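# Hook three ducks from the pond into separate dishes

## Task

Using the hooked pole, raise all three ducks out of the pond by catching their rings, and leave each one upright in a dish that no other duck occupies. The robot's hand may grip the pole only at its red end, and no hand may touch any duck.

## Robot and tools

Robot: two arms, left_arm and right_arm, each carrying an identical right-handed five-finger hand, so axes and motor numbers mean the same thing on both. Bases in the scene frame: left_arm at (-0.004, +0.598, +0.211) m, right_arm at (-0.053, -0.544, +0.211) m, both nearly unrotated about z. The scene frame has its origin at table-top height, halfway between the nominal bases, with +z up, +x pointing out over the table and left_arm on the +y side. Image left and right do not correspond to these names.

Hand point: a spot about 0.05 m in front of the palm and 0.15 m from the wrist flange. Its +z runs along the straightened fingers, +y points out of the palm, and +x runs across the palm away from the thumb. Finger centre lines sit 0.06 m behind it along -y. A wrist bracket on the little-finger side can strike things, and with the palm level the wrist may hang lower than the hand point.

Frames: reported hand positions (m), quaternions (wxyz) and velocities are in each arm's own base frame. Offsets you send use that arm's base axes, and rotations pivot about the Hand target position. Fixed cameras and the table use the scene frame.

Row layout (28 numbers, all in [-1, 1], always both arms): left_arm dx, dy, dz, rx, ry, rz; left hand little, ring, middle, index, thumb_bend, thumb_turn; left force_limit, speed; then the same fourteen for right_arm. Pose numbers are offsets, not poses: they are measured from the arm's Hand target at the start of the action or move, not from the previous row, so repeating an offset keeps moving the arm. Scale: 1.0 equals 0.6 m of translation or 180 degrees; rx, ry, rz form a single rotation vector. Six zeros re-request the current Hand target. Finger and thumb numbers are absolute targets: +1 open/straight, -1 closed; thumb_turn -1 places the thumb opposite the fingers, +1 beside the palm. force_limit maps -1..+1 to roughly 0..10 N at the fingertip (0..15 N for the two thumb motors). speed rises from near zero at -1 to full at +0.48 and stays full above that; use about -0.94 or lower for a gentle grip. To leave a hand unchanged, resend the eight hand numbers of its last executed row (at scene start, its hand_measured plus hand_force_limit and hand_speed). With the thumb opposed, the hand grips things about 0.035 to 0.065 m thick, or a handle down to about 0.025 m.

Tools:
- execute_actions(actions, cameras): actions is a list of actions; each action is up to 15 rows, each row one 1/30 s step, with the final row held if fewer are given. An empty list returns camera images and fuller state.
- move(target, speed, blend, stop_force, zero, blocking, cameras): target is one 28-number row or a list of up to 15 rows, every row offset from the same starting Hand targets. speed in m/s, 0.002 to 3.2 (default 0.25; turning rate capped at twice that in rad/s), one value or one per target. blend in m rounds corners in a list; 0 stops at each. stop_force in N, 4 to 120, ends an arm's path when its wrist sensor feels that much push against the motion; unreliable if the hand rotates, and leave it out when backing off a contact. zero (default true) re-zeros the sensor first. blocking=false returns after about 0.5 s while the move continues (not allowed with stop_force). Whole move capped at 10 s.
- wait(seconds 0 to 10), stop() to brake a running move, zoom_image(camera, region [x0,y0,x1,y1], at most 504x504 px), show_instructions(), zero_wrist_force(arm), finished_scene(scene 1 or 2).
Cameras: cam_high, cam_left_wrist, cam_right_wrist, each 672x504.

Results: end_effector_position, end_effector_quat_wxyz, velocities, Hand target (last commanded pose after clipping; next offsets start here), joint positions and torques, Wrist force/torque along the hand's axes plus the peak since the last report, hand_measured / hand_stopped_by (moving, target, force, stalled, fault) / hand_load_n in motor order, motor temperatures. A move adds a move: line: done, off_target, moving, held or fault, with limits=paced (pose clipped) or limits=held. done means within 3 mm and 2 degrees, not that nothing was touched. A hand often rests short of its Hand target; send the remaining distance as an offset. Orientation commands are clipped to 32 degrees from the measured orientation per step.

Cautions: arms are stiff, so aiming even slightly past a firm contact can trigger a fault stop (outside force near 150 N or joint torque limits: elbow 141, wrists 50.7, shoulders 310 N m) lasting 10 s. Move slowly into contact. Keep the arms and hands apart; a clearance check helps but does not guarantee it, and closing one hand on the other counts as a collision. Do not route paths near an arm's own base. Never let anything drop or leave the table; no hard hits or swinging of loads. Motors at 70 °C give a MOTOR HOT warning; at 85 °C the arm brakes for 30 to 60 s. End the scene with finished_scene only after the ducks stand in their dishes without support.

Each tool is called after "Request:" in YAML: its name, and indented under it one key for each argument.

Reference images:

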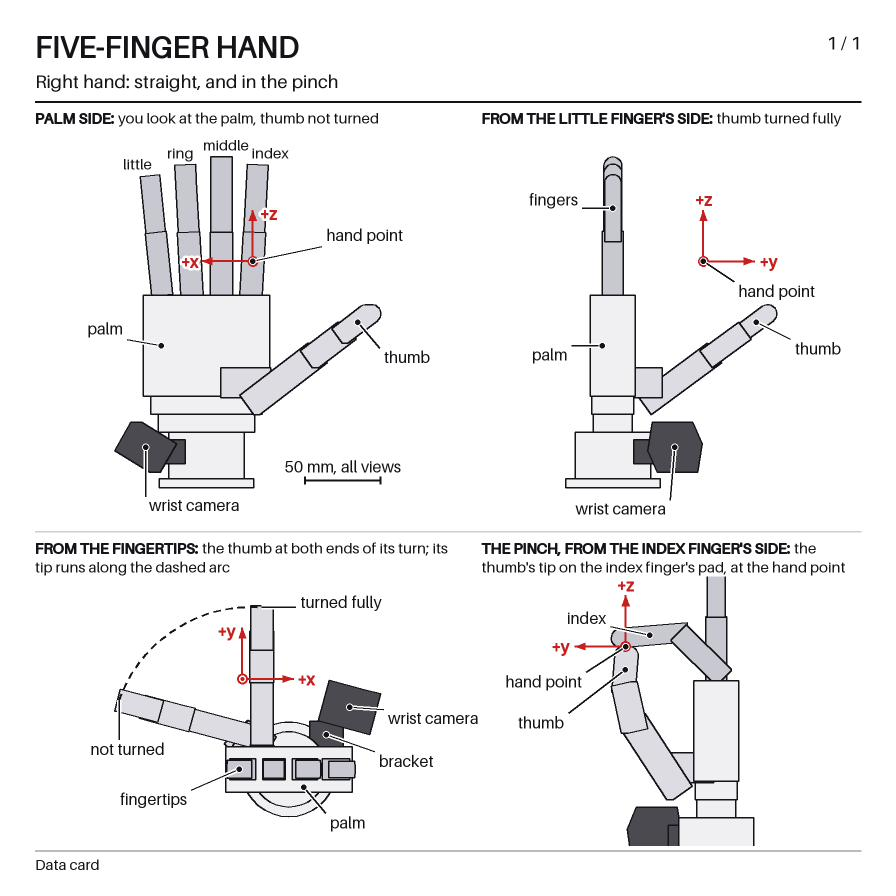

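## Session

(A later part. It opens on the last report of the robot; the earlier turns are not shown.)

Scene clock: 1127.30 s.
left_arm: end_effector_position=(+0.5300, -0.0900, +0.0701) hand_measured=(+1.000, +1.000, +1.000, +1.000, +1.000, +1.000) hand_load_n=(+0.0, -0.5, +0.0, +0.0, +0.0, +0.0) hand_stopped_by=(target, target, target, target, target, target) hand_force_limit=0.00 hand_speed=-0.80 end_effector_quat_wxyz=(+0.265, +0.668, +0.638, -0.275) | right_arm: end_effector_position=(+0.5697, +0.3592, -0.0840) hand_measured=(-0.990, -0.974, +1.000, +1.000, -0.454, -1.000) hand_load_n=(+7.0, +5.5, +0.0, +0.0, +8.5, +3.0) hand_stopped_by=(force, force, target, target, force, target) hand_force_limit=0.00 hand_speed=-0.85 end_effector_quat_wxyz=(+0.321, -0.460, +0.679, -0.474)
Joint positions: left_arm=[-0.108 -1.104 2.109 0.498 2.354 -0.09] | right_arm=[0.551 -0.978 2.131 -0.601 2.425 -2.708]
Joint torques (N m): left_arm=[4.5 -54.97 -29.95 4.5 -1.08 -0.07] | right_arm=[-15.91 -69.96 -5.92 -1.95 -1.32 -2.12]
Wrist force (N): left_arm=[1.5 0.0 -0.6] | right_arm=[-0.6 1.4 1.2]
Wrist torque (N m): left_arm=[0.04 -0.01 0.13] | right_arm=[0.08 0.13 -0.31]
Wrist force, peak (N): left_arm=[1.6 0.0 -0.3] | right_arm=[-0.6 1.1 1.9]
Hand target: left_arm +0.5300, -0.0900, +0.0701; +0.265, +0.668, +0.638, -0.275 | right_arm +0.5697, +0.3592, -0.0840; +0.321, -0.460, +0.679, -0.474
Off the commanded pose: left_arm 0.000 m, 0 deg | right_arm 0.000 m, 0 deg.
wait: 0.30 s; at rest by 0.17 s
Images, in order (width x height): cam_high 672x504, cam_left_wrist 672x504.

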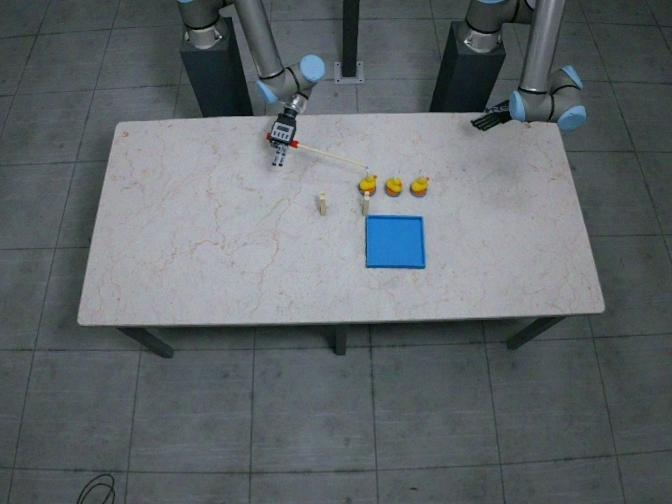

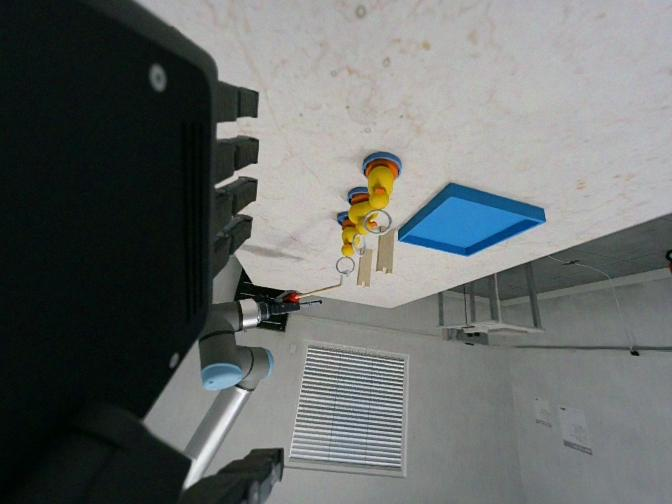

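Request:
move:
  target: [0,0,0,0,0,0,1,1,1,1,1,1,0,-0.8,-0.0017,-0.001,-0.0083,0,0,0,-1,-0.985,1,1,-0.98,-1,0.0,-0.85]
  speed: 0.01

Request:
wait:
  seconds: 2
  cameras: ["cam_high", "cam_left_wrist"]

Request:
zoom_image:
  camera: "cam_high"
  region: [352, 168, 382, 198]

Request:
zoom_image:
  camera: "cam_left_wrist"
  region: [332, 205, 362, 235]

Request:
move:
  target: [0,0,0,0,0,0,1,1,1,1,1,1,0,-0.8,0,0,-0.005,0,0,0,-1,-0.985,1,1,-0.98,-1,0.0,-0.85]
  speed: 0.01

Request:
wait:
  seconds: 2
  cameras: ["cam_high", "cam_left_wrist"]

Request:
zoom_image:
  camera: "cam_high"
  region: [352, 168, 382, 198]

Request:
zoom_image:
  camera: "cam_left_wrist"
  region: [332, 205, 362, 235]

Scene clock: 1144.53 s.
left_arm: end_effector_position=(+0.5300, -0.0900, +0.0701) hand_measured=(+1.000, +1.000, +1.000, +1.000, +1.000, +1.000) hand_load_n=(+0.0, +0.0, +0.0, +0.0, +0.0, +0.0) hand_stopped_by=(target, target, target, target, target, target) hand_force_limit=0.00 hand_speed=-0.80 end_effector_quat_wxyz=(+0.265, +0.668, +0.638, -0.275) | right_arm: end_effector_position=(+0.5687, +0.3586, -0.0887) hand_measured=(-0.990, -0.974, +1.000, +1.000, -0.454, -1.000) hand_load_n=(+7.0, +5.5, +0.0, +0.0, +8.5, +3.0) hand_stopped_by=(force, force, target, target, force, target) hand_force_limit=0.00 hand_speed=-0.85 end_effector_quat_wxyz=(+0.321, -0.460, +0.679, -0.474)
Joint positions: left_arm=[-0.108 -1.104 2.109 0.498 2.354 -0.09] | right_arm=[0.551 -0.971 2.133 -0.61 2.425 -2.708]
Joint torques (N m): left_arm=[3.65 -52.27 -29.78 4.6 -1.26 -0.41] | right_arm=[-6.19 -46.62 -5.44 -1.52 0.99 0.7]
Wrist force (N): left_arm=[1.7 0.2 -0.5] | right_arm=[-0.7 1.1 1.3]
Wrist torque (N m): left_arm=[0.06 -0.05 0.16] | right_arm=[0.04 0.14 -0.33]
Wrist force, peak (N): left_arm=[2.0 -0.1 -0.5] | right_arm=[-0.6 1.6 1.6]
Hand target: left_arm +0.5300, -0.0900, +0.0701; +0.265, +0.668, +0.638, -0.275 | right_arm +0.5686, +0.3586, -0.0890; +0.321, -0.460, +0.679, -0.474
Off the commanded pose: left_arm 0.000 m, 0 deg | right_arm 0.000 m, 0 deg.
move: done

Scene clock: 1146.53 s.
left_arm: end_effector_position=(+0.5300, -0.0900, +0.0701) hand_measured=(+1.000, +1.000, +1.000, +1.000, +1.000, +1.000) hand_load_n=(+0.0, +0.0, +0.0, +0.5, +0.0, +0.0) hand_stopped_by=(target, target, target, target, target, target) hand_force_limit=0.00 hand_speed=-0.80 end_effector_quat_wxyz=(+0.265, +0.668, +0.638, -0.275) | right_arm: end_effector_position=(+0.5686, +0.3586, -0.0890) hand_measured=(-0.990, -0.974, +1.000, +1.000, -0.454, -1.000) hand_load_n=(+7.0, +5.5, +0.0, +0.0, +8.5, +3.0) hand_stopped_by=(force, force, target, target, force, target) hand_force_limit=0.00 hand_speed=-0.85 end_effector_quat_wxyz=(+0.321, -0.460, +0.679, -0.474)
Joint positions: left_arm=[-0.108 -1.104 2.109 0.498 2.354 -0.09] | right_arm=[0.551 -0.97 2.133 -0.611 2.425 -2.707]
Joint torques (N m): left_arm=[4.52 -54.21 -29.56 4.61 -1.11 -0.13] | right_arm=[4.53 -47.1 -5.52 -1.84 0.91 1.82]
Wrist force (N): left_arm=[1.4 -0.1 -0.5] | right_arm=[-0.6 0.6 1.2]
Wrist torque (N m): left_arm=[0.01 -0.03 0.13] | right_arm=[0.05 0.13 -0.33]
Wrist force, peak (N): left_arm=[1.9 0.0 -0.5] | right_arm=[-0.8 1.8 1.7]
Hand target: left_arm +0.5300, -0.0900, +0.0701; +0.265, +0.668, +0.638, -0.275 | right_arm +0.5686, +0.3586, -0.0890; +0.321, -0.460, +0.679, -0.474
Off the commanded pose: left_arm 0.000 m, 0 deg | right_arm 0.000 m, 0 deg.
wait: 2.00 s; at rest by 0.17 s
Images, in order (width x height): cam_high 672x504, cam_left_wrist 672x504.

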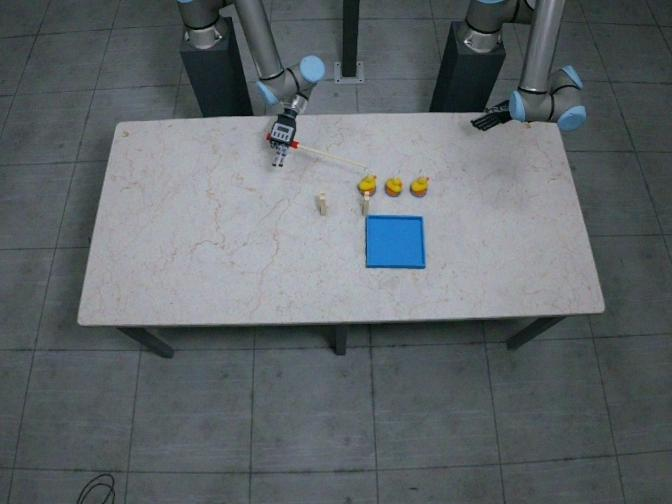

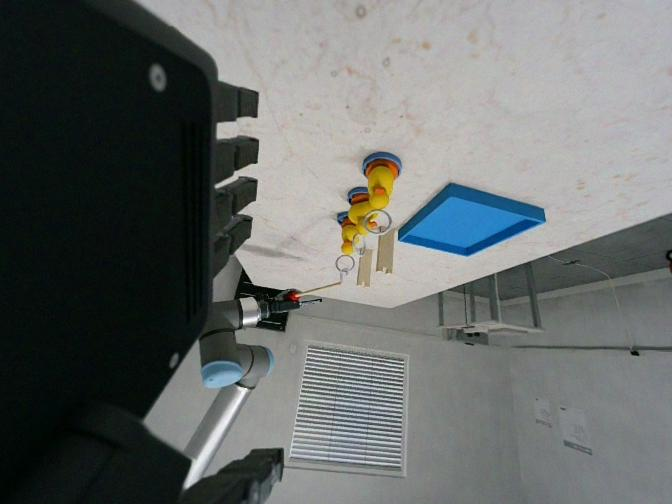

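Scaled by 16.800 from the camera's 672x504 image, which has a finer 960x720 frame.

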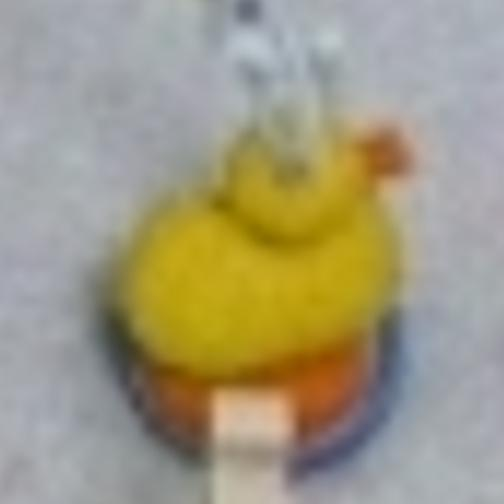

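Scaled by 16.800 from the camera's 672x504 image, which has a finer 960x720 frame.

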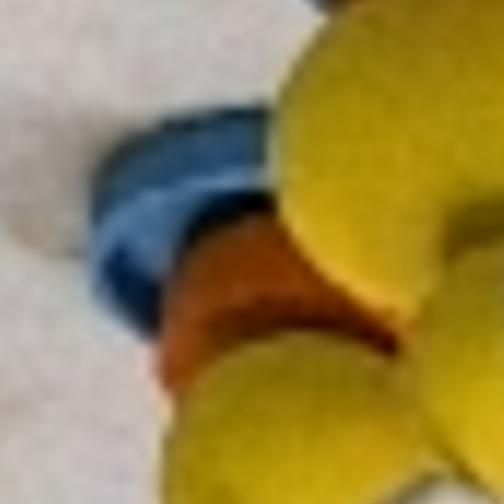

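Scene clock: 1147.23 s.
left_arm: end_effector_position=(+0.5300, -0.0900, +0.0701) hand_measured=(+1.000, +1.000, +1.000, +1.000, +1.000, +1.000) hand_load_n=(+0.0, +0.5, +0.0, +0.0, +0.0, +0.0) hand_stopped_by=(target, target, target, target, target, target) hand_force_limit=0.00 hand_speed=-0.80 end_effector_quat_wxyz=(+0.265, +0.668, +0.638, -0.275) | right_arm: end_effector_position=(+0.5686, +0.3585, -0.0917) hand_measured=(-0.990, -0.974, +1.000, +1.000, -0.454, -1.000) hand_load_n=(+7.5, +6.0, +0.0, +0.0, +8.0, +3.5) hand_stopped_by=(force, force, target, target, force, target) hand_force_limit=0.00 hand_speed=-0.85 end_effector_quat_wxyz=(+0.321, -0.460, +0.679, -0.474)
Joint positions: left_arm=[-0.108 -1.104 2.109 0.498 2.354 -0.09] | right_arm=[0.551 -0.965 2.133 -0.616 2.425 -2.707]
Joint torques (N m): left_arm=[4.91 -53.12 -29.94 4.38 -1.03 -0.41] | right_arm=[5.72 -44.62 -23.46 -1.98 1.03 1.76]
Wrist force (N): left_arm=[1.4 -0.1 -0.3] | right_arm=[-0.7 0.1 1.0]
Wrist torque (N m): left_arm=[0.00 -0.03 0.13] | right_arm=[-0.01 0.01 -0.11]
Wrist force, peak (N): left_arm=[1.8 -0.3 -0.4] | right_arm=[-0.7 1.5 1.4]
Hand target: left_arm +0.5300, -0.0900, +0.0701; +0.265, +0.668, +0.638, -0.275 | right_arm +0.5686, +0.3586, -0.0920; +0.321, -0.460, +0.679, -0.474
Off the commanded pose: left_arm 0.000 m, 0 deg | right_arm 0.000 m, 0 deg.
move: done

Scene clock: 1149.23 s.
left_arm: end_effector_position=(+0.5300, -0.0900, +0.0701) hand_measured=(+1.000, +1.000, +1.000, +1.000, +1.000, +1.000) hand_load_n=(+0.0, +0.0, +0.0, +0.0, +0.0, +0.0) hand_stopped_by=(target, target, target, target, target, target) hand_force_limit=0.00 hand_speed=-0.80 end_effector_quat_wxyz=(+0.265, +0.668, +0.638, -0.275) | right_arm: end_effector_position=(+0.5686, +0.3586, -0.0920) hand_measured=(-0.990, -0.974, +1.000, +1.000, -0.454, -1.000) hand_load_n=(+7.5, +6.0, +0.0, +0.0, +8.0, +3.5) hand_stopped_by=(force, force, target, target, force, target) hand_force_limit=0.00 hand_speed=-0.85 end_effector_quat_wxyz=(+0.321, -0.459, +0.679, -0.474)
Joint positions: left_arm=[-0.108 -1.104 2.109 0.498 2.354 -0.09] | right_arm=[0.551 -0.965 2.133 -0.616 2.425 -2.707]
Joint torques (N m): left_arm=[5.34 -53.53 -29.68 4.34 -1.22 -0.27] | right_arm=[5.22 -47.79 -22.99 -1.58 1 -0.65]
Wrist force (N): left_arm=[1.5 0.1 -0.3] | right_arm=[-0.8 0.3 0.8]
Wrist torque (N m): left_arm=[0.03 -0.04 0.14] | right_arm=[0.03 0.03 -0.12]
Wrist force, peak (N): left_arm=[1.8 -0.2 -0.6] | right_arm=[-1.0 0.9 1.2]
Hand target: left_arm +0.5300, -0.0900, +0.0701; +0.265, +0.668, +0.638, -0.275 | right_arm +0.5686, +0.3586, -0.0920; +0.321, -0.460, +0.679, -0.474
Off the commanded pose: left_arm 0.000 m, 0 deg | right_arm 0.000 m, 0 deg.
wait: 2.00 s; at rest by 0.17 s
Images, in order (width x height): cam_high 672x504, cam_left_wrist 672x504.

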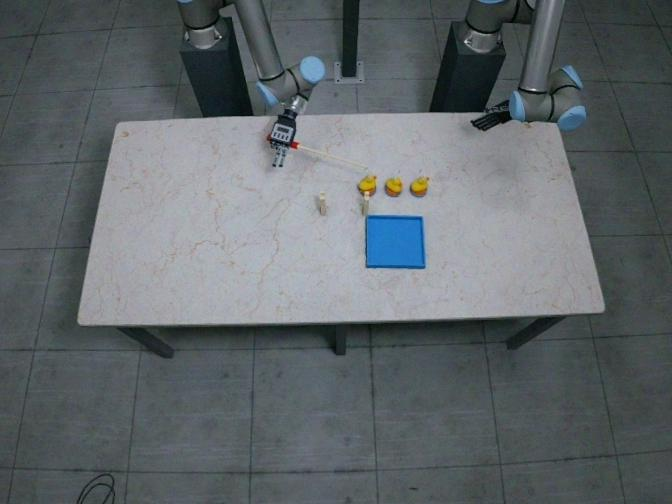

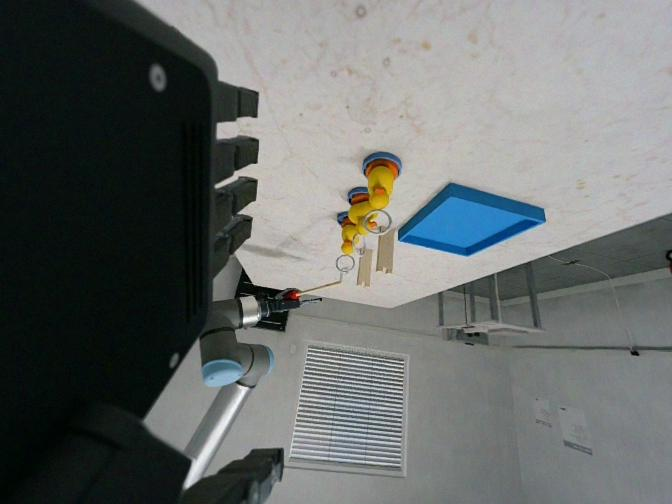

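Scaled by 16.800 from the camera's 672x504 image, which has a finer 960x720 frame.

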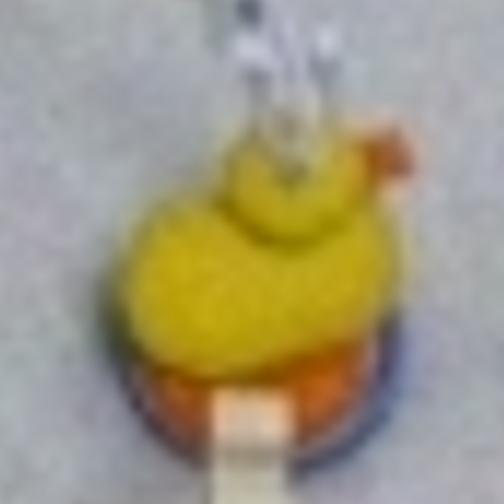

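Scaled by 16.800 from the camera's 672x504 image, which has a finer 960x720 frame.

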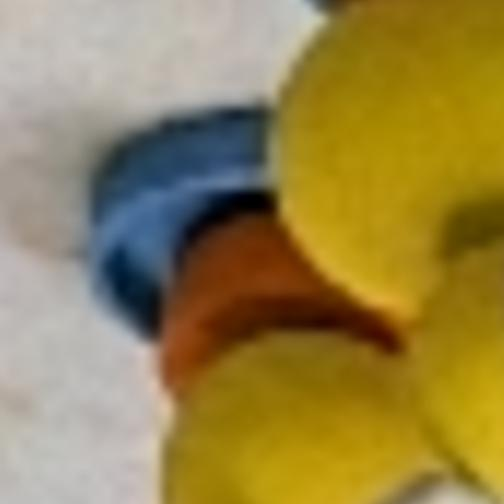

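Request:
wait:
  seconds: 0.1
  cameras: ["cam_right_wrist", "cam_left_wrist"]

Request:
zoom_image:
  camera: "cam_left_wrist"
  region: [332, 205, 362, 235]

Request:
zoom_image:
  camera: "cam_left_wrist"
  region: [355, 145, 405, 195]

Scene clock: 1186.93 s.
left_arm: end_effector_position=(+0.5300, -0.0900, +0.0701) hand_measured=(+1.000, +1.000, +1.000, +1.000, +1.000, +1.000) hand_load_n=(+0.0, +0.0, +0.0, +0.0, +0.0, +0.5) hand_stopped_by=(target, target, target, target, target, target) hand_force_limit=0.00 hand_speed=-0.80 end_effector_quat_wxyz=(+0.265, +0.668, +0.638, -0.275) | right_arm: end_effector_position=(+0.5686, +0.3586, -0.0920) hand_measured=(-0.990, -0.974, +1.000, +1.000, -0.454, -1.000) hand_load_n=(+7.5, +6.0, +0.0, +0.5, +8.0, +3.0) hand_stopped_by=(force, force, target, target, force, target) hand_force_limit=0.00 hand_speed=-0.85 end_effector_quat_wxyz=(+0.321, -0.460, +0.679, -0.474)
Joint positions: left_arm=[-0.108 -1.104 2.109 0.498 2.354 -0.09] | right_arm=[0.551 -0.965 2.133 -0.616 2.425 -2.707]
Joint torques (N m): left_arm=[3.99 -55.35 -29.62 4.18 -1.03 -0.48] | right_arm=[3.59 -46.75 -22.27 -1.56 0.53 -1.96]
Wrist force (N): left_arm=[1.5 -0.3 -0.3] | right_arm=[-0.7 0.6 1.1]
Wrist torque (N m): left_arm=[-0.02 -0.02 0.13] | right_arm=[0.01 0.00 -0.11]
Wrist force, peak (N): left_arm=[1.8 -0.3 -0.8] | right_arm=[-1.0 0.7 1.3]
Hand target: left_arm +0.5300, -0.0900, +0.0701; +0.265, +0.668, +0.638, -0.275 | right_arm +0.5686, +0.3586, -0.0920; +0.321, -0.460, +0.679, -0.474
Off the commanded pose: left_arm 0.000 m, 0 deg | right_arm 0.000 m, 0 deg.
wait: 0.10 s; at rest from the start
Images, in order (width x height): cam_left_wrist 672x504, cam_right_wrist 672x504.

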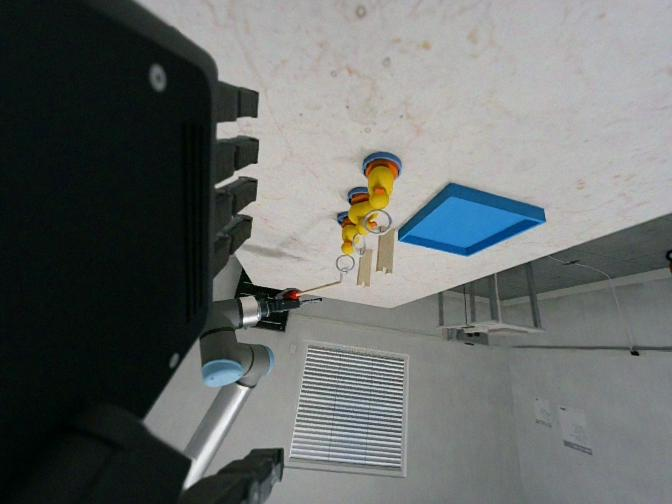

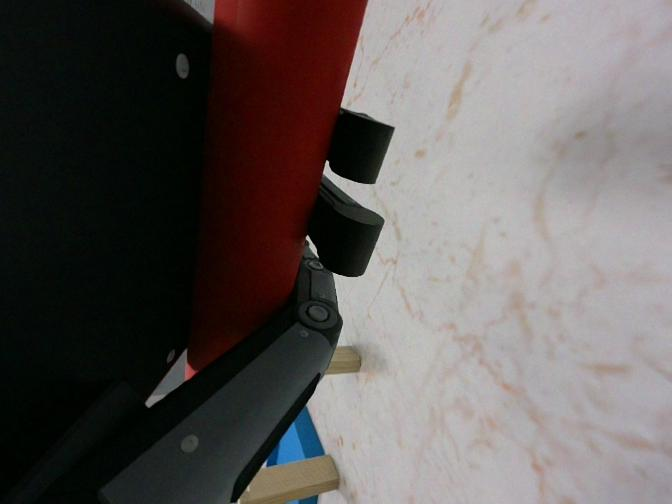

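Scaled by 16.800 from the camera's 672x504 image, which has a finer 960x720 frame.

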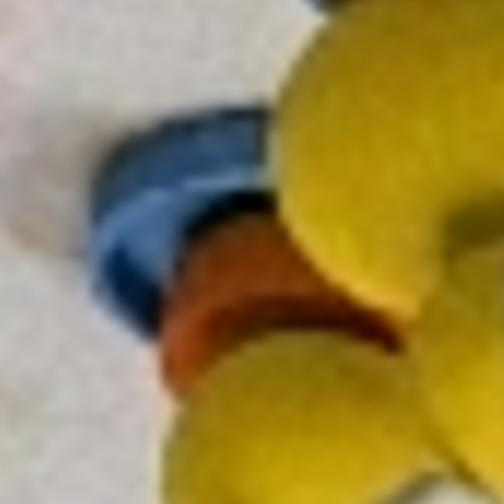

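Scaled by 10.080 from the camera's 672x504 image, which has a finer 960x720 frame.

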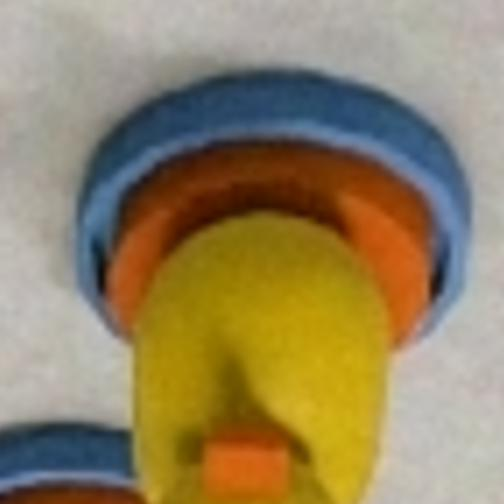

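Request:
move:
  target: [0,0,0,0,0,0,1,1,1,1,1,1,0,-0.8,0,0,-0.0133,0,0,0,-1,-0.985,1,1,-0.98,-1,0.0,-0.85]
  speed: 0.01

Request:
wait:
  seconds: 1
  cameras: ["cam_high", "cam_left_wrist"]

Request:
zoom_image:
  camera: "cam_high"
  region: [352, 168, 382, 198]

Request:
zoom_image:
  camera: "cam_left_wrist"
  region: [332, 205, 362, 235]

Request:
zoom_image:
  camera: "cam_left_wrist"
  region: [320, 200, 380, 290]

Scene clock: 1217.27 s.
left_arm: end_effector_position=(+0.5300, -0.0900, +0.0701) hand_measured=(+1.000, +1.000, +1.000, +1.000, +1.000, +1.000) hand_load_n=(+0.0, +0.0, +0.0, +0.0, +0.0, -0.5) hand_stopped_by=(target, target, target, target, target, target) hand_force_limit=0.00 hand_speed=-0.80 end_effector_quat_wxyz=(+0.265, +0.668, +0.638, -0.275) | right_arm: end_effector_position=(+0.5686, +0.3586, -0.0997) hand_measured=(-0.990, -0.974, +1.000, +1.000, -0.454, -1.000) hand_load_n=(+7.5, +6.0, +0.0, -0.5, +8.0, +3.5) hand_stopped_by=(force, force, target, target, force, target) hand_force_limit=0.00 hand_speed=-0.85 end_effector_quat_wxyz=(+0.321, -0.460, +0.679, -0.474)
Joint positions: left_arm=[-0.108 -1.104 2.109 0.498 2.354 -0.09] | right_arm=[0.551 -0.951 2.132 -0.629 2.425 -2.707]
Joint torques (N m): left_arm=[4.44 -54.46 -30.21 4.22 -1.21 -0.36] | right_arm=[3.82 -49.61 -22.58 -1.82 0.07 -0.25]
Wrist force (N): left_arm=[1.5 0.0 -0.6] | right_arm=[-0.7 0.0 1.1]
Wrist torque (N m): left_arm=[0.03 -0.04 0.15] | right_arm=[-0.01 0.03 -0.13]
Wrist force, peak (N): left_arm=[1.9 0.0 -0.6] | right_arm=[-1.0 0.9 1.2]
Hand target: left_arm +0.5300, -0.0900, +0.0701; +0.265, +0.668, +0.638, -0.275 | right_arm +0.5686, +0.3586, -0.0999; +0.321, -0.460, +0.679, -0.474
Off the commanded pose: left_arm 0.000 m, 0 deg | right_arm 0.000 m, 0 deg.
move: done

Scene clock: 1218.27 s.
left_arm: end_effector_position=(+0.5300, -0.0900, +0.0701) hand_measured=(+1.000, +1.000, +1.000, +1.000, +1.000, +1.000) hand_load_n=(+0.0, +0.0, +0.5, +0.0, +0.0, -0.5) hand_stopped_by=(target, target, target, target, target, target) hand_force_limit=0.00 hand_speed=-0.80 end_effector_quat_wxyz=(+0.265, +0.668, +0.638, -0.275) | right_arm: end_effector_position=(+0.5686, +0.3586, -0.0999) hand_measured=(-0.990, -0.974, +1.000, +1.000, -0.454, -1.000) hand_load_n=(+8.0, +6.0, +0.0, +0.0, +8.0, +3.5) hand_stopped_by=(force, force, target, target, force, target) hand_force_limit=0.00 hand_speed=-0.85 end_effector_quat_wxyz=(+0.321, -0.460, +0.679, -0.474)
Joint positions: left_arm=[-0.108 -1.104 2.109 0.498 2.354 -0.09] | right_arm=[0.551 -0.951 2.132 -0.629 2.425 -2.707]
Joint torques (N m): left_arm=[3.17 -55.13 -30.47 4.42 -1.22 -0.16] | right_arm=[2.7 -49.31 -22.03 -1.93 0.1 0.15]
Wrist force (N): left_arm=[1.6 0.0 -0.4] | right_arm=[-1.1 0.5 1.0]
Wrist torque (N m): left_arm=[0.04 -0.04 0.15] | right_arm=[-0.01 0.07 -0.15]
Wrist force, peak (N): left_arm=[1.8 -0.2 -0.3] | right_arm=[-0.8 0.9 1.3]
Hand target: left_arm +0.5300, -0.0900, +0.0701; +0.265, +0.668, +0.638, -0.275 | right_arm +0.5686, +0.3586, -0.0999; +0.321, -0.460, +0.679, -0.474
Off the commanded pose: left_arm 0.000 m, 0 deg | right_arm 0.000 m, 0 deg.
wait: 1.00 s; at rest by 0.17 s
Images, in order (width x height): cam_high 672x504, cam_left_wrist 672x504.

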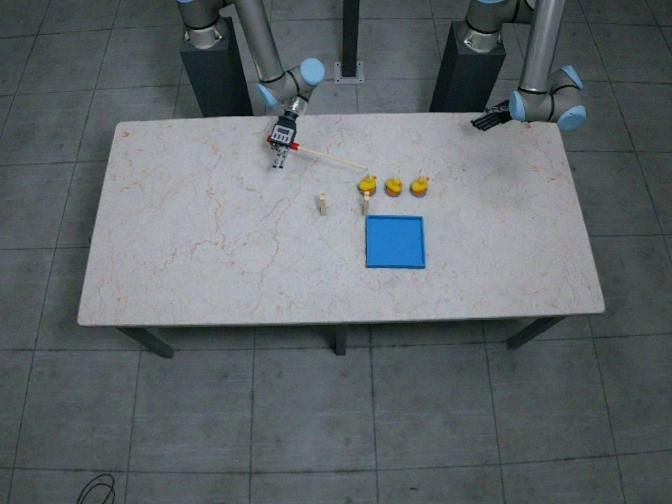

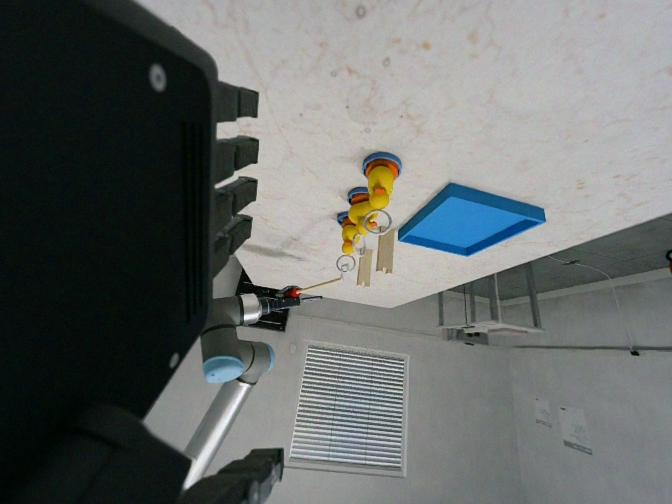

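Scaled by 16.800 from the camera's 672x504 image, which has a finer 960x720 frame.

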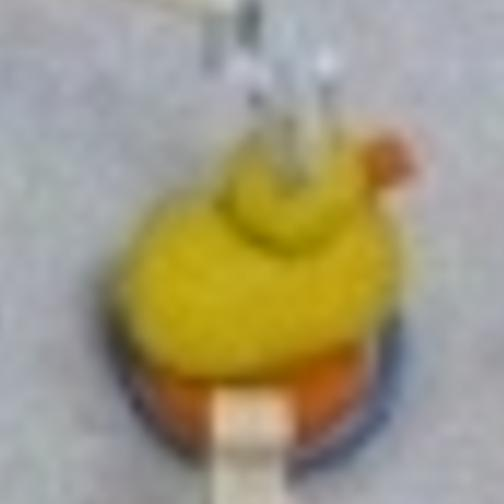

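Scaled by 16.800 from the camera's 672x504 image, which has a finer 960x720 frame.

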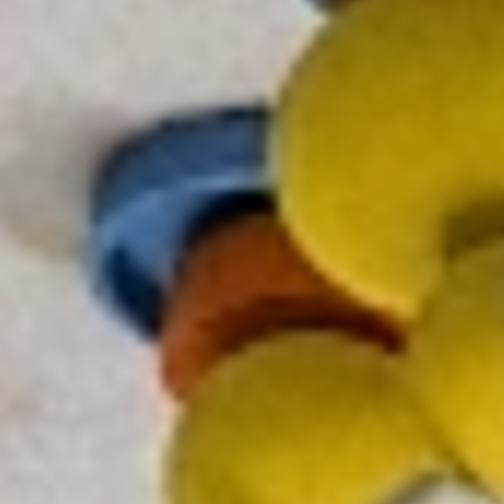

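Scaled by 5.600 from the camera's 672x504 image, which has a finer 960x720 frame.

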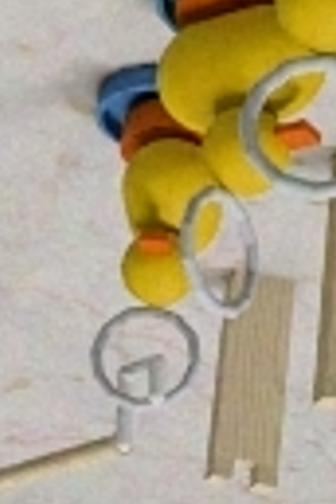

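Request:
move:
  target: [-0.1,-0.2833,-0.0667,0,0,0,1,1,1,1,1,1,0,-0.8,0,0,0,0,0,0,-1,-0.985,1,1,-0.98,-1,0.0,-0.85]
  speed: 0.25
  cameras: ["cam_high", "cam_left_wrist"]

Request:
zoom_image:
  camera: "cam_left_wrist"
  region: [350, 150, 440, 250]

Request:
zoom_image:
  camera: "cam_left_wrist"
  region: [370, 170, 410, 210]

Scene clock: 1241.90 s.
left_arm: end_effector_position=(+0.4700, -0.2599, +0.0301) hand_measured=(+1.000, +1.000, +1.000, +1.000, +1.000, +1.000) hand_load_n=(+0.0, +0.0, +0.0, +0.0, +0.0, +0.0) hand_stopped_by=(target, target, target, target, target, target) hand_force_limit=0.00 hand_speed=-0.80 end_effector_quat_wxyz=(+0.265, +0.668, +0.638, -0.276) | right_arm: end_effector_position=(+0.5686, +0.3586, -0.0999) hand_measured=(-0.990, -0.974, +1.000, +1.000, -0.454, -1.000) hand_load_n=(+8.0, +5.5, +0.0, +0.0, +8.0, +3.5) hand_stopped_by=(force, force, target, target, force, target) hand_force_limit=0.00 hand_speed=-0.85 end_effector_quat_wxyz=(+0.321, -0.459, +0.679, -0.474)
Joint positions: left_arm=[-0.537 -1.201 2.279 0.049 2.242 -0.649] | right_arm=[0.551 -0.951 2.132 -0.629 2.425 -2.707]
Joint torques (N m): left_arm=[-10.16 -65.28 -10.43 -0.03 -2.69 -4.22] | right_arm=[3.79 -47.04 -21.31 -1.78 -0.11 0.46]
Wrist force (N): left_arm=[1.9 -0.1 -0.4] | right_arm=[-1.1 0.1 1.3]
Wrist torque (N m): left_arm=[0.00 -0.11 0.43] | right_arm=[-0.01 0.07 -0.15]
Wrist force, peak (N): left_arm=[2.1 0.1 -1.3] | right_arm=[-0.8 1.3 1.2]
Hand target: left_arm +0.4700, -0.2600, +0.0301; +0.265, +0.668, +0.638, -0.275 | right_arm +0.5686, +0.3586, -0.0999; +0.321, -0.460, +0.679, -0.474
Off the commanded pose: left_arm 0.000 m, 0 deg | right_arm 0.000 m, 0 deg.
move: done
Images, in order (width x height): cam_high 672x504, cam_left_wrist 672x504.

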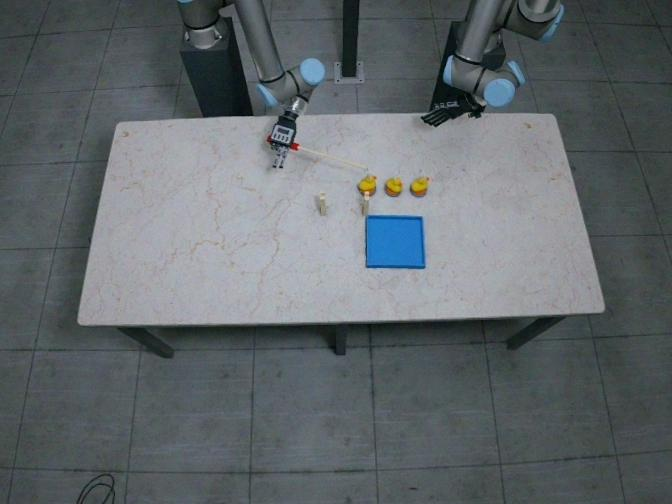

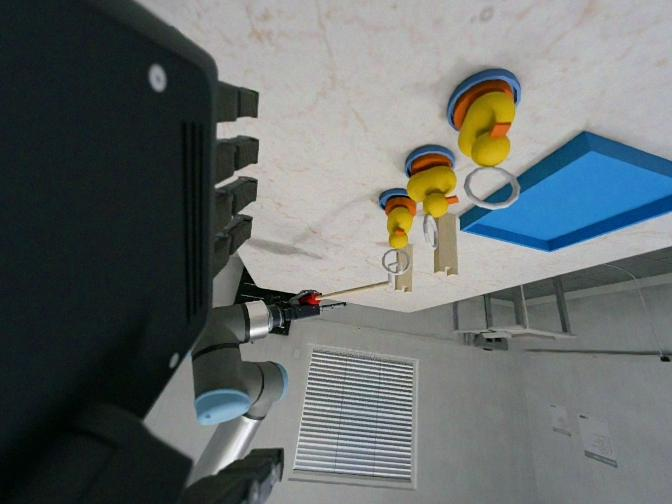

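Scaled by 5.040 from the camera's 672x504 image, which has a finer 960x720 frame.

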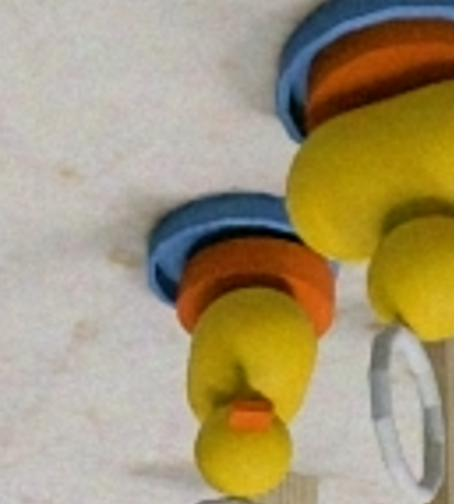

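Scaled by 12.600 from the camera's 672x504 image, which has a finer 960x720 frame.

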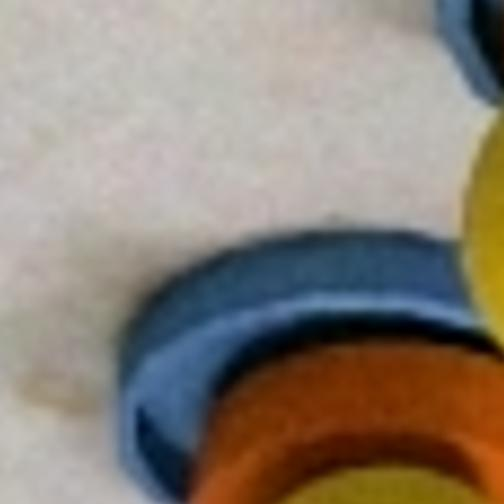

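Request:
zoom_image:
  camera: "cam_left_wrist"
  region: [370, 175, 430, 235]

Request:
zoom_image:
  camera: "cam_left_wrist"
  region: [370, 220, 430, 300]

Request:
zoom_image:
  camera: "cam_left_wrist"
  region: [395, 135, 465, 205]

Scaled by 8.400 from the camera's 672x504 image, which has a finer 960x720 frame.

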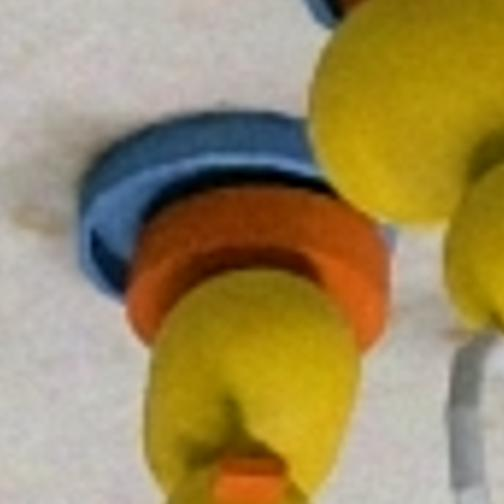

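Scaled by 6.300 from the camera's 672x504 image, which has a finer 960x720 frame.

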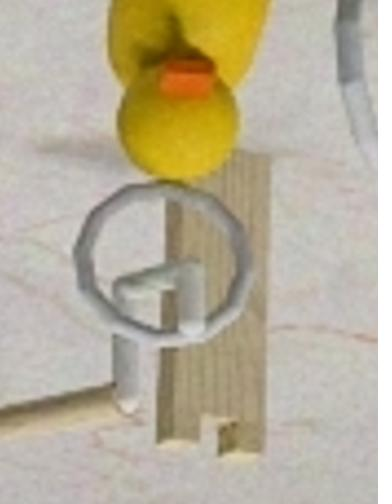

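Scaled by 7.200 from the camera's 672x504 image, which has a finer 960x720 frame.

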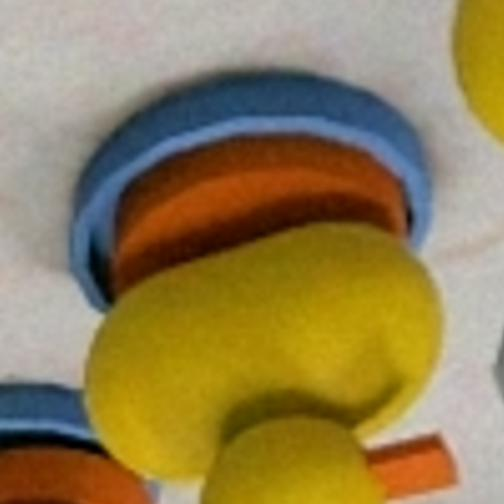

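Request:
move:
  target:
    - [0,0,0,0,0,0,1,1,1,1,1,1,0,-0.8,0,0,0.0333,0,0,0,-1,-0.985,1,1,-0.98,-1,0.0,-0.85]
    - [0,0,0,0,0,0,1,1,1,1,1,1,0,-0.8,-0.0083,0.01,0.0333,0,0,0,-1,-0.985,1,1,-0.98,-1,0.0,-0.85]
  speed: 0.01

Request:
wait:
  seconds: 6
  cameras: ["cam_high", "cam_left_wrist"]

Request:
zoom_image:
  camera: "cam_left_wrist"
  region: [370, 175, 430, 235]

Request:
zoom_image:
  camera: "cam_high"
  region: [352, 168, 382, 198]

Request:
wait:
  seconds: 0.4
  cameras: ["cam_high", "cam_left_wrist"]

Request:
zoom_image:
  camera: "cam_left_wrist"
  region: [370, 175, 430, 235]

Request:
zoom_image:
  camera: "cam_high"
  region: [352, 168, 382, 198]

Scene clock: 1298.83 s.
left_arm: end_effector_position=(+0.4700, -0.2600, +0.0301) hand_measured=(+1.000, +1.000, +1.000, +1.000, +1.000, +1.000) hand_load_n=(+0.0, +0.0, +0.0, +0.0, +0.0, +0.0) hand_stopped_by=(target, target, target, target, target, target) hand_force_limit=0.00 hand_speed=-0.80 end_effector_quat_wxyz=(+0.265, +0.668, +0.638, -0.275) | right_arm: end_effector_position=(+0.5638, +0.3644, -0.0800) hand_measured=(-0.990, -0.974, +1.000, +1.000, -0.454, -1.000) hand_load_n=(+7.5, +5.5, +0.0, +0.0, +8.5, +3.0) hand_stopped_by=(force, force, target, target, force, target) hand_force_limit=0.00 hand_speed=-0.85 end_effector_quat_wxyz=(+0.321, -0.460, +0.679, -0.474)
Joint positions: left_arm=[-0.538 -1.201 2.279 0.049 2.242 -0.649] | right_arm=[0.566 -0.983 2.129 -0.585 2.437 -2.696]
Joint torques (N m): left_arm=[-13.18 -63.8 -10.17 0.42 -2.16 -3.87] | right_arm=[12.98 -48.73 -23.21 4.15 2.31 1.62]
Wrist force (N): left_arm=[1.8 -0.2 -0.4] | right_arm=[-0.6 1.2 1.5]
Wrist torque (N m): left_arm=[0.01 -0.07 0.41] | right_arm=[0.03 0.12 -0.59]
Wrist force, peak (N): left_arm=[2.2 0.0 -0.3] | right_arm=[-0.9 1.2 1.7]
Hand target: left_arm +0.4700, -0.2600, +0.0301; +0.265, +0.668, +0.638, -0.275 | right_arm +0.5637, +0.3646, -0.0800; +0.321, -0.460, +0.679, -0.474
Off the commanded pose: left_arm 0.000 m, 0 deg | right_arm 0.000 m, 0 deg.
move: done

Scene clock: 1304.83 s.
left_arm: end_effector_position=(+0.4700, -0.2600, +0.0301) hand_measured=(+1.000, +1.000, +1.000, +1.000, +1.000, +1.000) hand_load_n=(+0.0, +0.0, -0.5, +0.0, +0.0, +0.0) hand_stopped_by=(target, target, target, target, target, target) hand_force_limit=0.00 hand_speed=-0.80 end_effector_quat_wxyz=(+0.265, +0.668, +0.638, -0.275) | right_arm: end_effector_position=(+0.5637, +0.3646, -0.0800) hand_measured=(-0.990, -0.974, +1.000, +1.000, -0.454, -1.000) hand_load_n=(+7.0, +5.5, +0.0, +0.0, +8.5, +3.0) hand_stopped_by=(force, force, target, target, force, target) hand_force_limit=0.00 hand_speed=-0.85 end_effector_quat_wxyz=(+0.321, -0.460, +0.679, -0.474)
Joint positions: left_arm=[-0.538 -1.201 2.279 0.049 2.242 -0.649] | right_arm=[0.566 -0.983 2.128 -0.584 2.438 -2.695]
Joint torques (N m): left_arm=[-12.25 -63.91 -9.61 0.32 -2.05 -4.3] | right_arm=[19.48 -47.78 -24.22 4.48 2.66 2.61]
Wrist force (N): left_arm=[1.9 0.0 -0.2] | right_arm=[-0.9 1.6 1.2]
Wrist torque (N m): left_arm=[0.03 -0.08 0.43] | right_arm=[0.11 0.16 -0.60]
Wrist force, peak (N): left_arm=[2.2 -0.1 -0.3] | right_arm=[-0.7 1.3 1.7]
Hand target: left_arm +0.4700, -0.2600, +0.0301; +0.265, +0.668, +0.638, -0.275 | right_arm +0.5637, +0.3646, -0.0800; +0.321, -0.460, +0.679, -0.474
Off the commanded pose: left_arm 0.000 m, 0 deg | right_arm 0.000 m, 0 deg.
wait: 6.00 s; at rest by 0.17 s
Images, in order (width x height): cam_high 672x504, cam_left_wrist 672x504.

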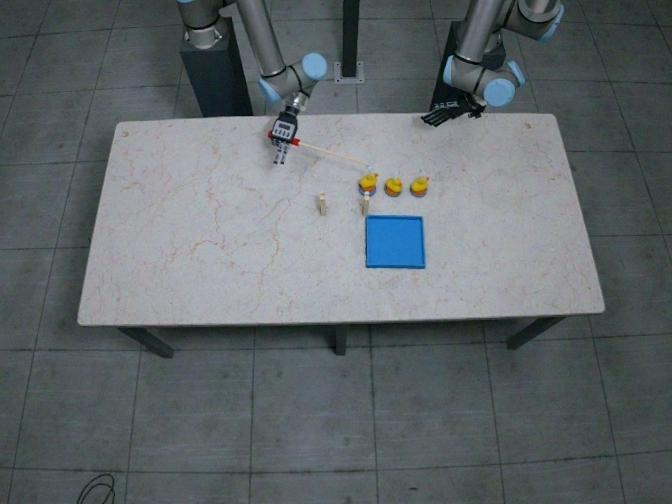

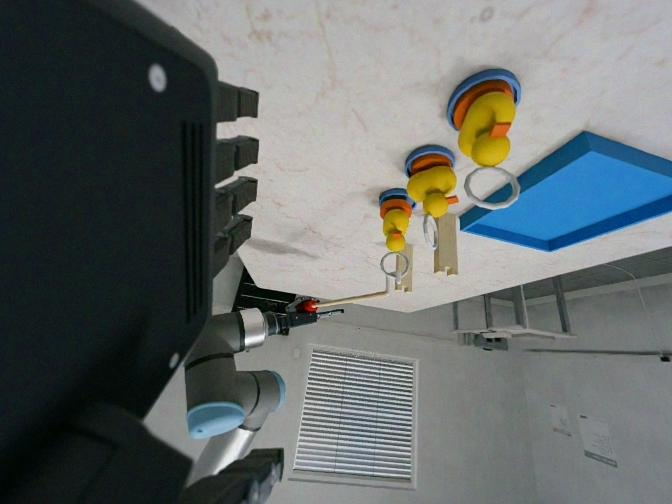

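Scaled by 8.400 from the camera's 672x504 image, which has a finer 960x720 frame.

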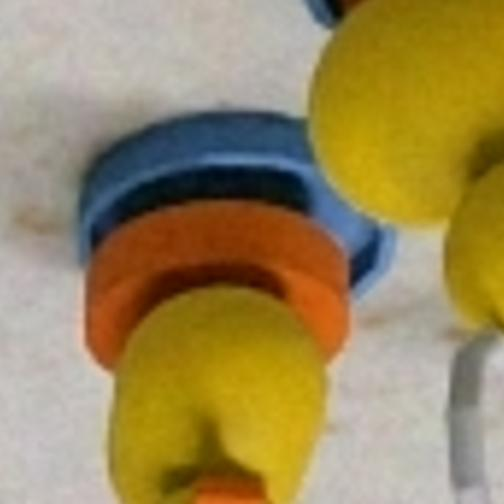

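Scaled by 16.800 from the camera's 672x504 image, which has a finer 960x720 frame.

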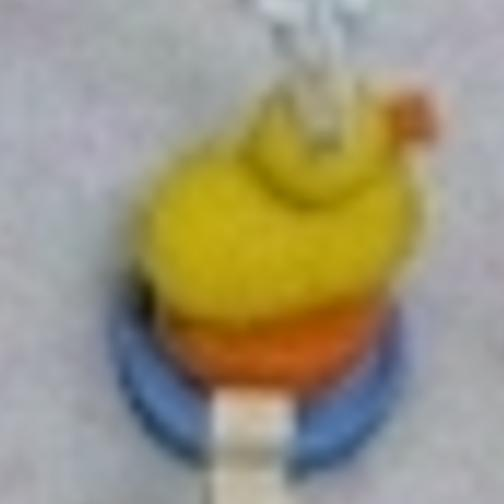

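Scene clock: 1305.23 s.
left_arm: end_effector_position=(+0.4700, -0.2600, +0.0301) hand_measured=(+1.000, +1.000, +1.000, +1.000, +1.000, +1.000) hand_load_n=(+0.0, +0.0, +0.0, +0.5, +0.0, +0.0) hand_stopped_by=(target, target, target, target, target, target) hand_force_limit=0.00 hand_speed=-0.80 end_effector_quat_wxyz=(+0.265, +0.668, +0.638, -0.275) | right_arm: end_effector_position=(+0.5637, +0.3646, -0.0800) hand_measured=(-0.990, -0.974, +1.000, +1.000, -0.454, -1.000) hand_load_n=(+7.0, +5.5, +0.0, +0.0, +8.5, +3.0) hand_stopped_by=(force, force, target, target, force, target) hand_force_limit=0.00 hand_speed=-0.85 end_effector_quat_wxyz=(+0.321, -0.460, +0.679, -0.474)
Joint positions: left_arm=[-0.538 -1.201 2.279 0.049 2.242 -0.649] | right_arm=[0.566 -0.983 2.128 -0.584 2.438 -2.695]
Joint torques (N m): left_arm=[-13.98 -67.37 -8.75 0.27 -2.2 -3.82] | right_arm=[18.16 -46.96 -23.41 4.39 2.77 2.52]
Wrist force (N): left_arm=[2.0 -0.2 -0.2] | right_arm=[-0.7 1.3 1.3]
Wrist torque (N m): left_arm=[-0.02 -0.10 0.42] | right_arm=[0.05 0.13 -0.59]
Wrist force, peak (N): left_arm=[2.0 -0.3 -0.4] | right_arm=[-1.0 1.3 1.5]
Hand target: left_arm +0.4700, -0.2600, +0.0301; +0.265, +0.668, +0.638, -0.275 | right_arm +0.5637, +0.3646, -0.0800; +0.321, -0.460, +0.679, -0.474
Off the commanded pose: left_arm 0.000 m, 0 deg | right_arm 0.000 m, 0 deg.
wait: 0.40 s; at rest by 0.17 s
Images, in order (width x height): cam_high 672x504, cam_left_wrist 672x504.

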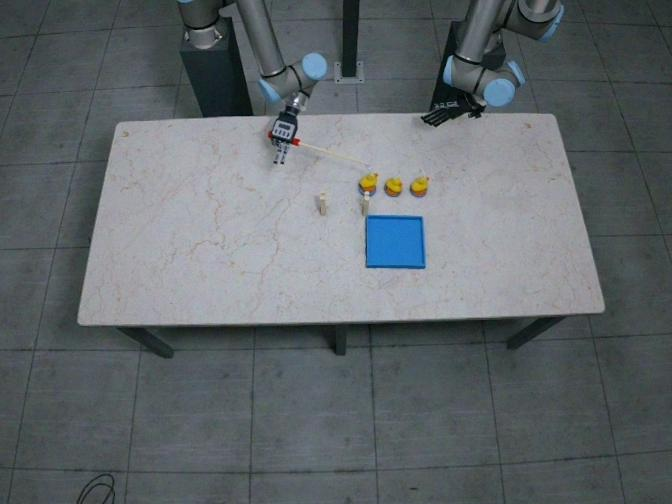

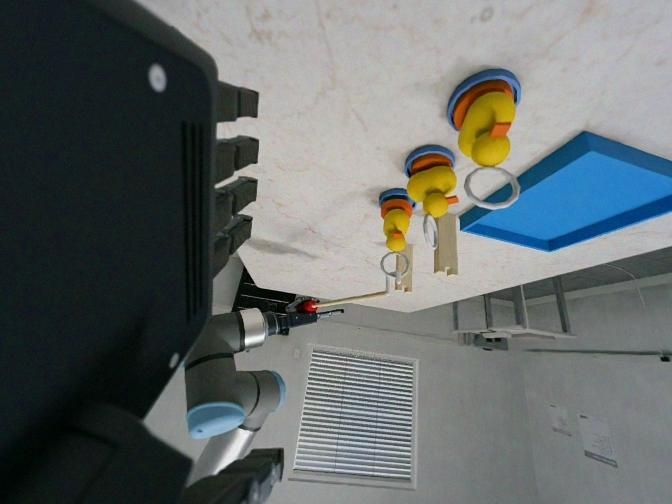

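Scaled by 8.400 from the camera's 672x504 image, which has a finer 960x720 frame.

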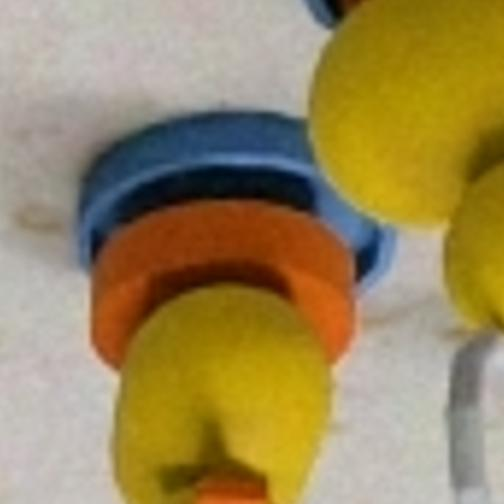

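Scaled by 16.800 from the camera's 672x504 image, which has a finer 960x720 frame.

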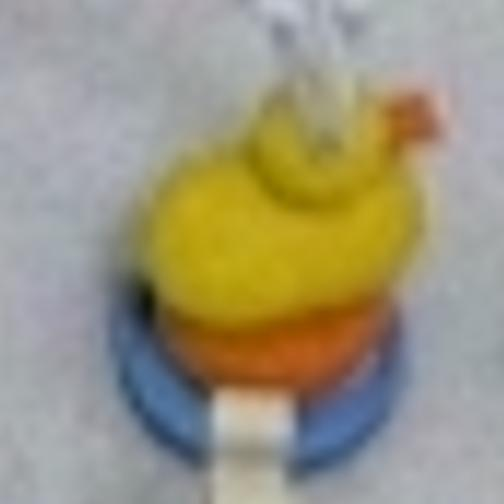

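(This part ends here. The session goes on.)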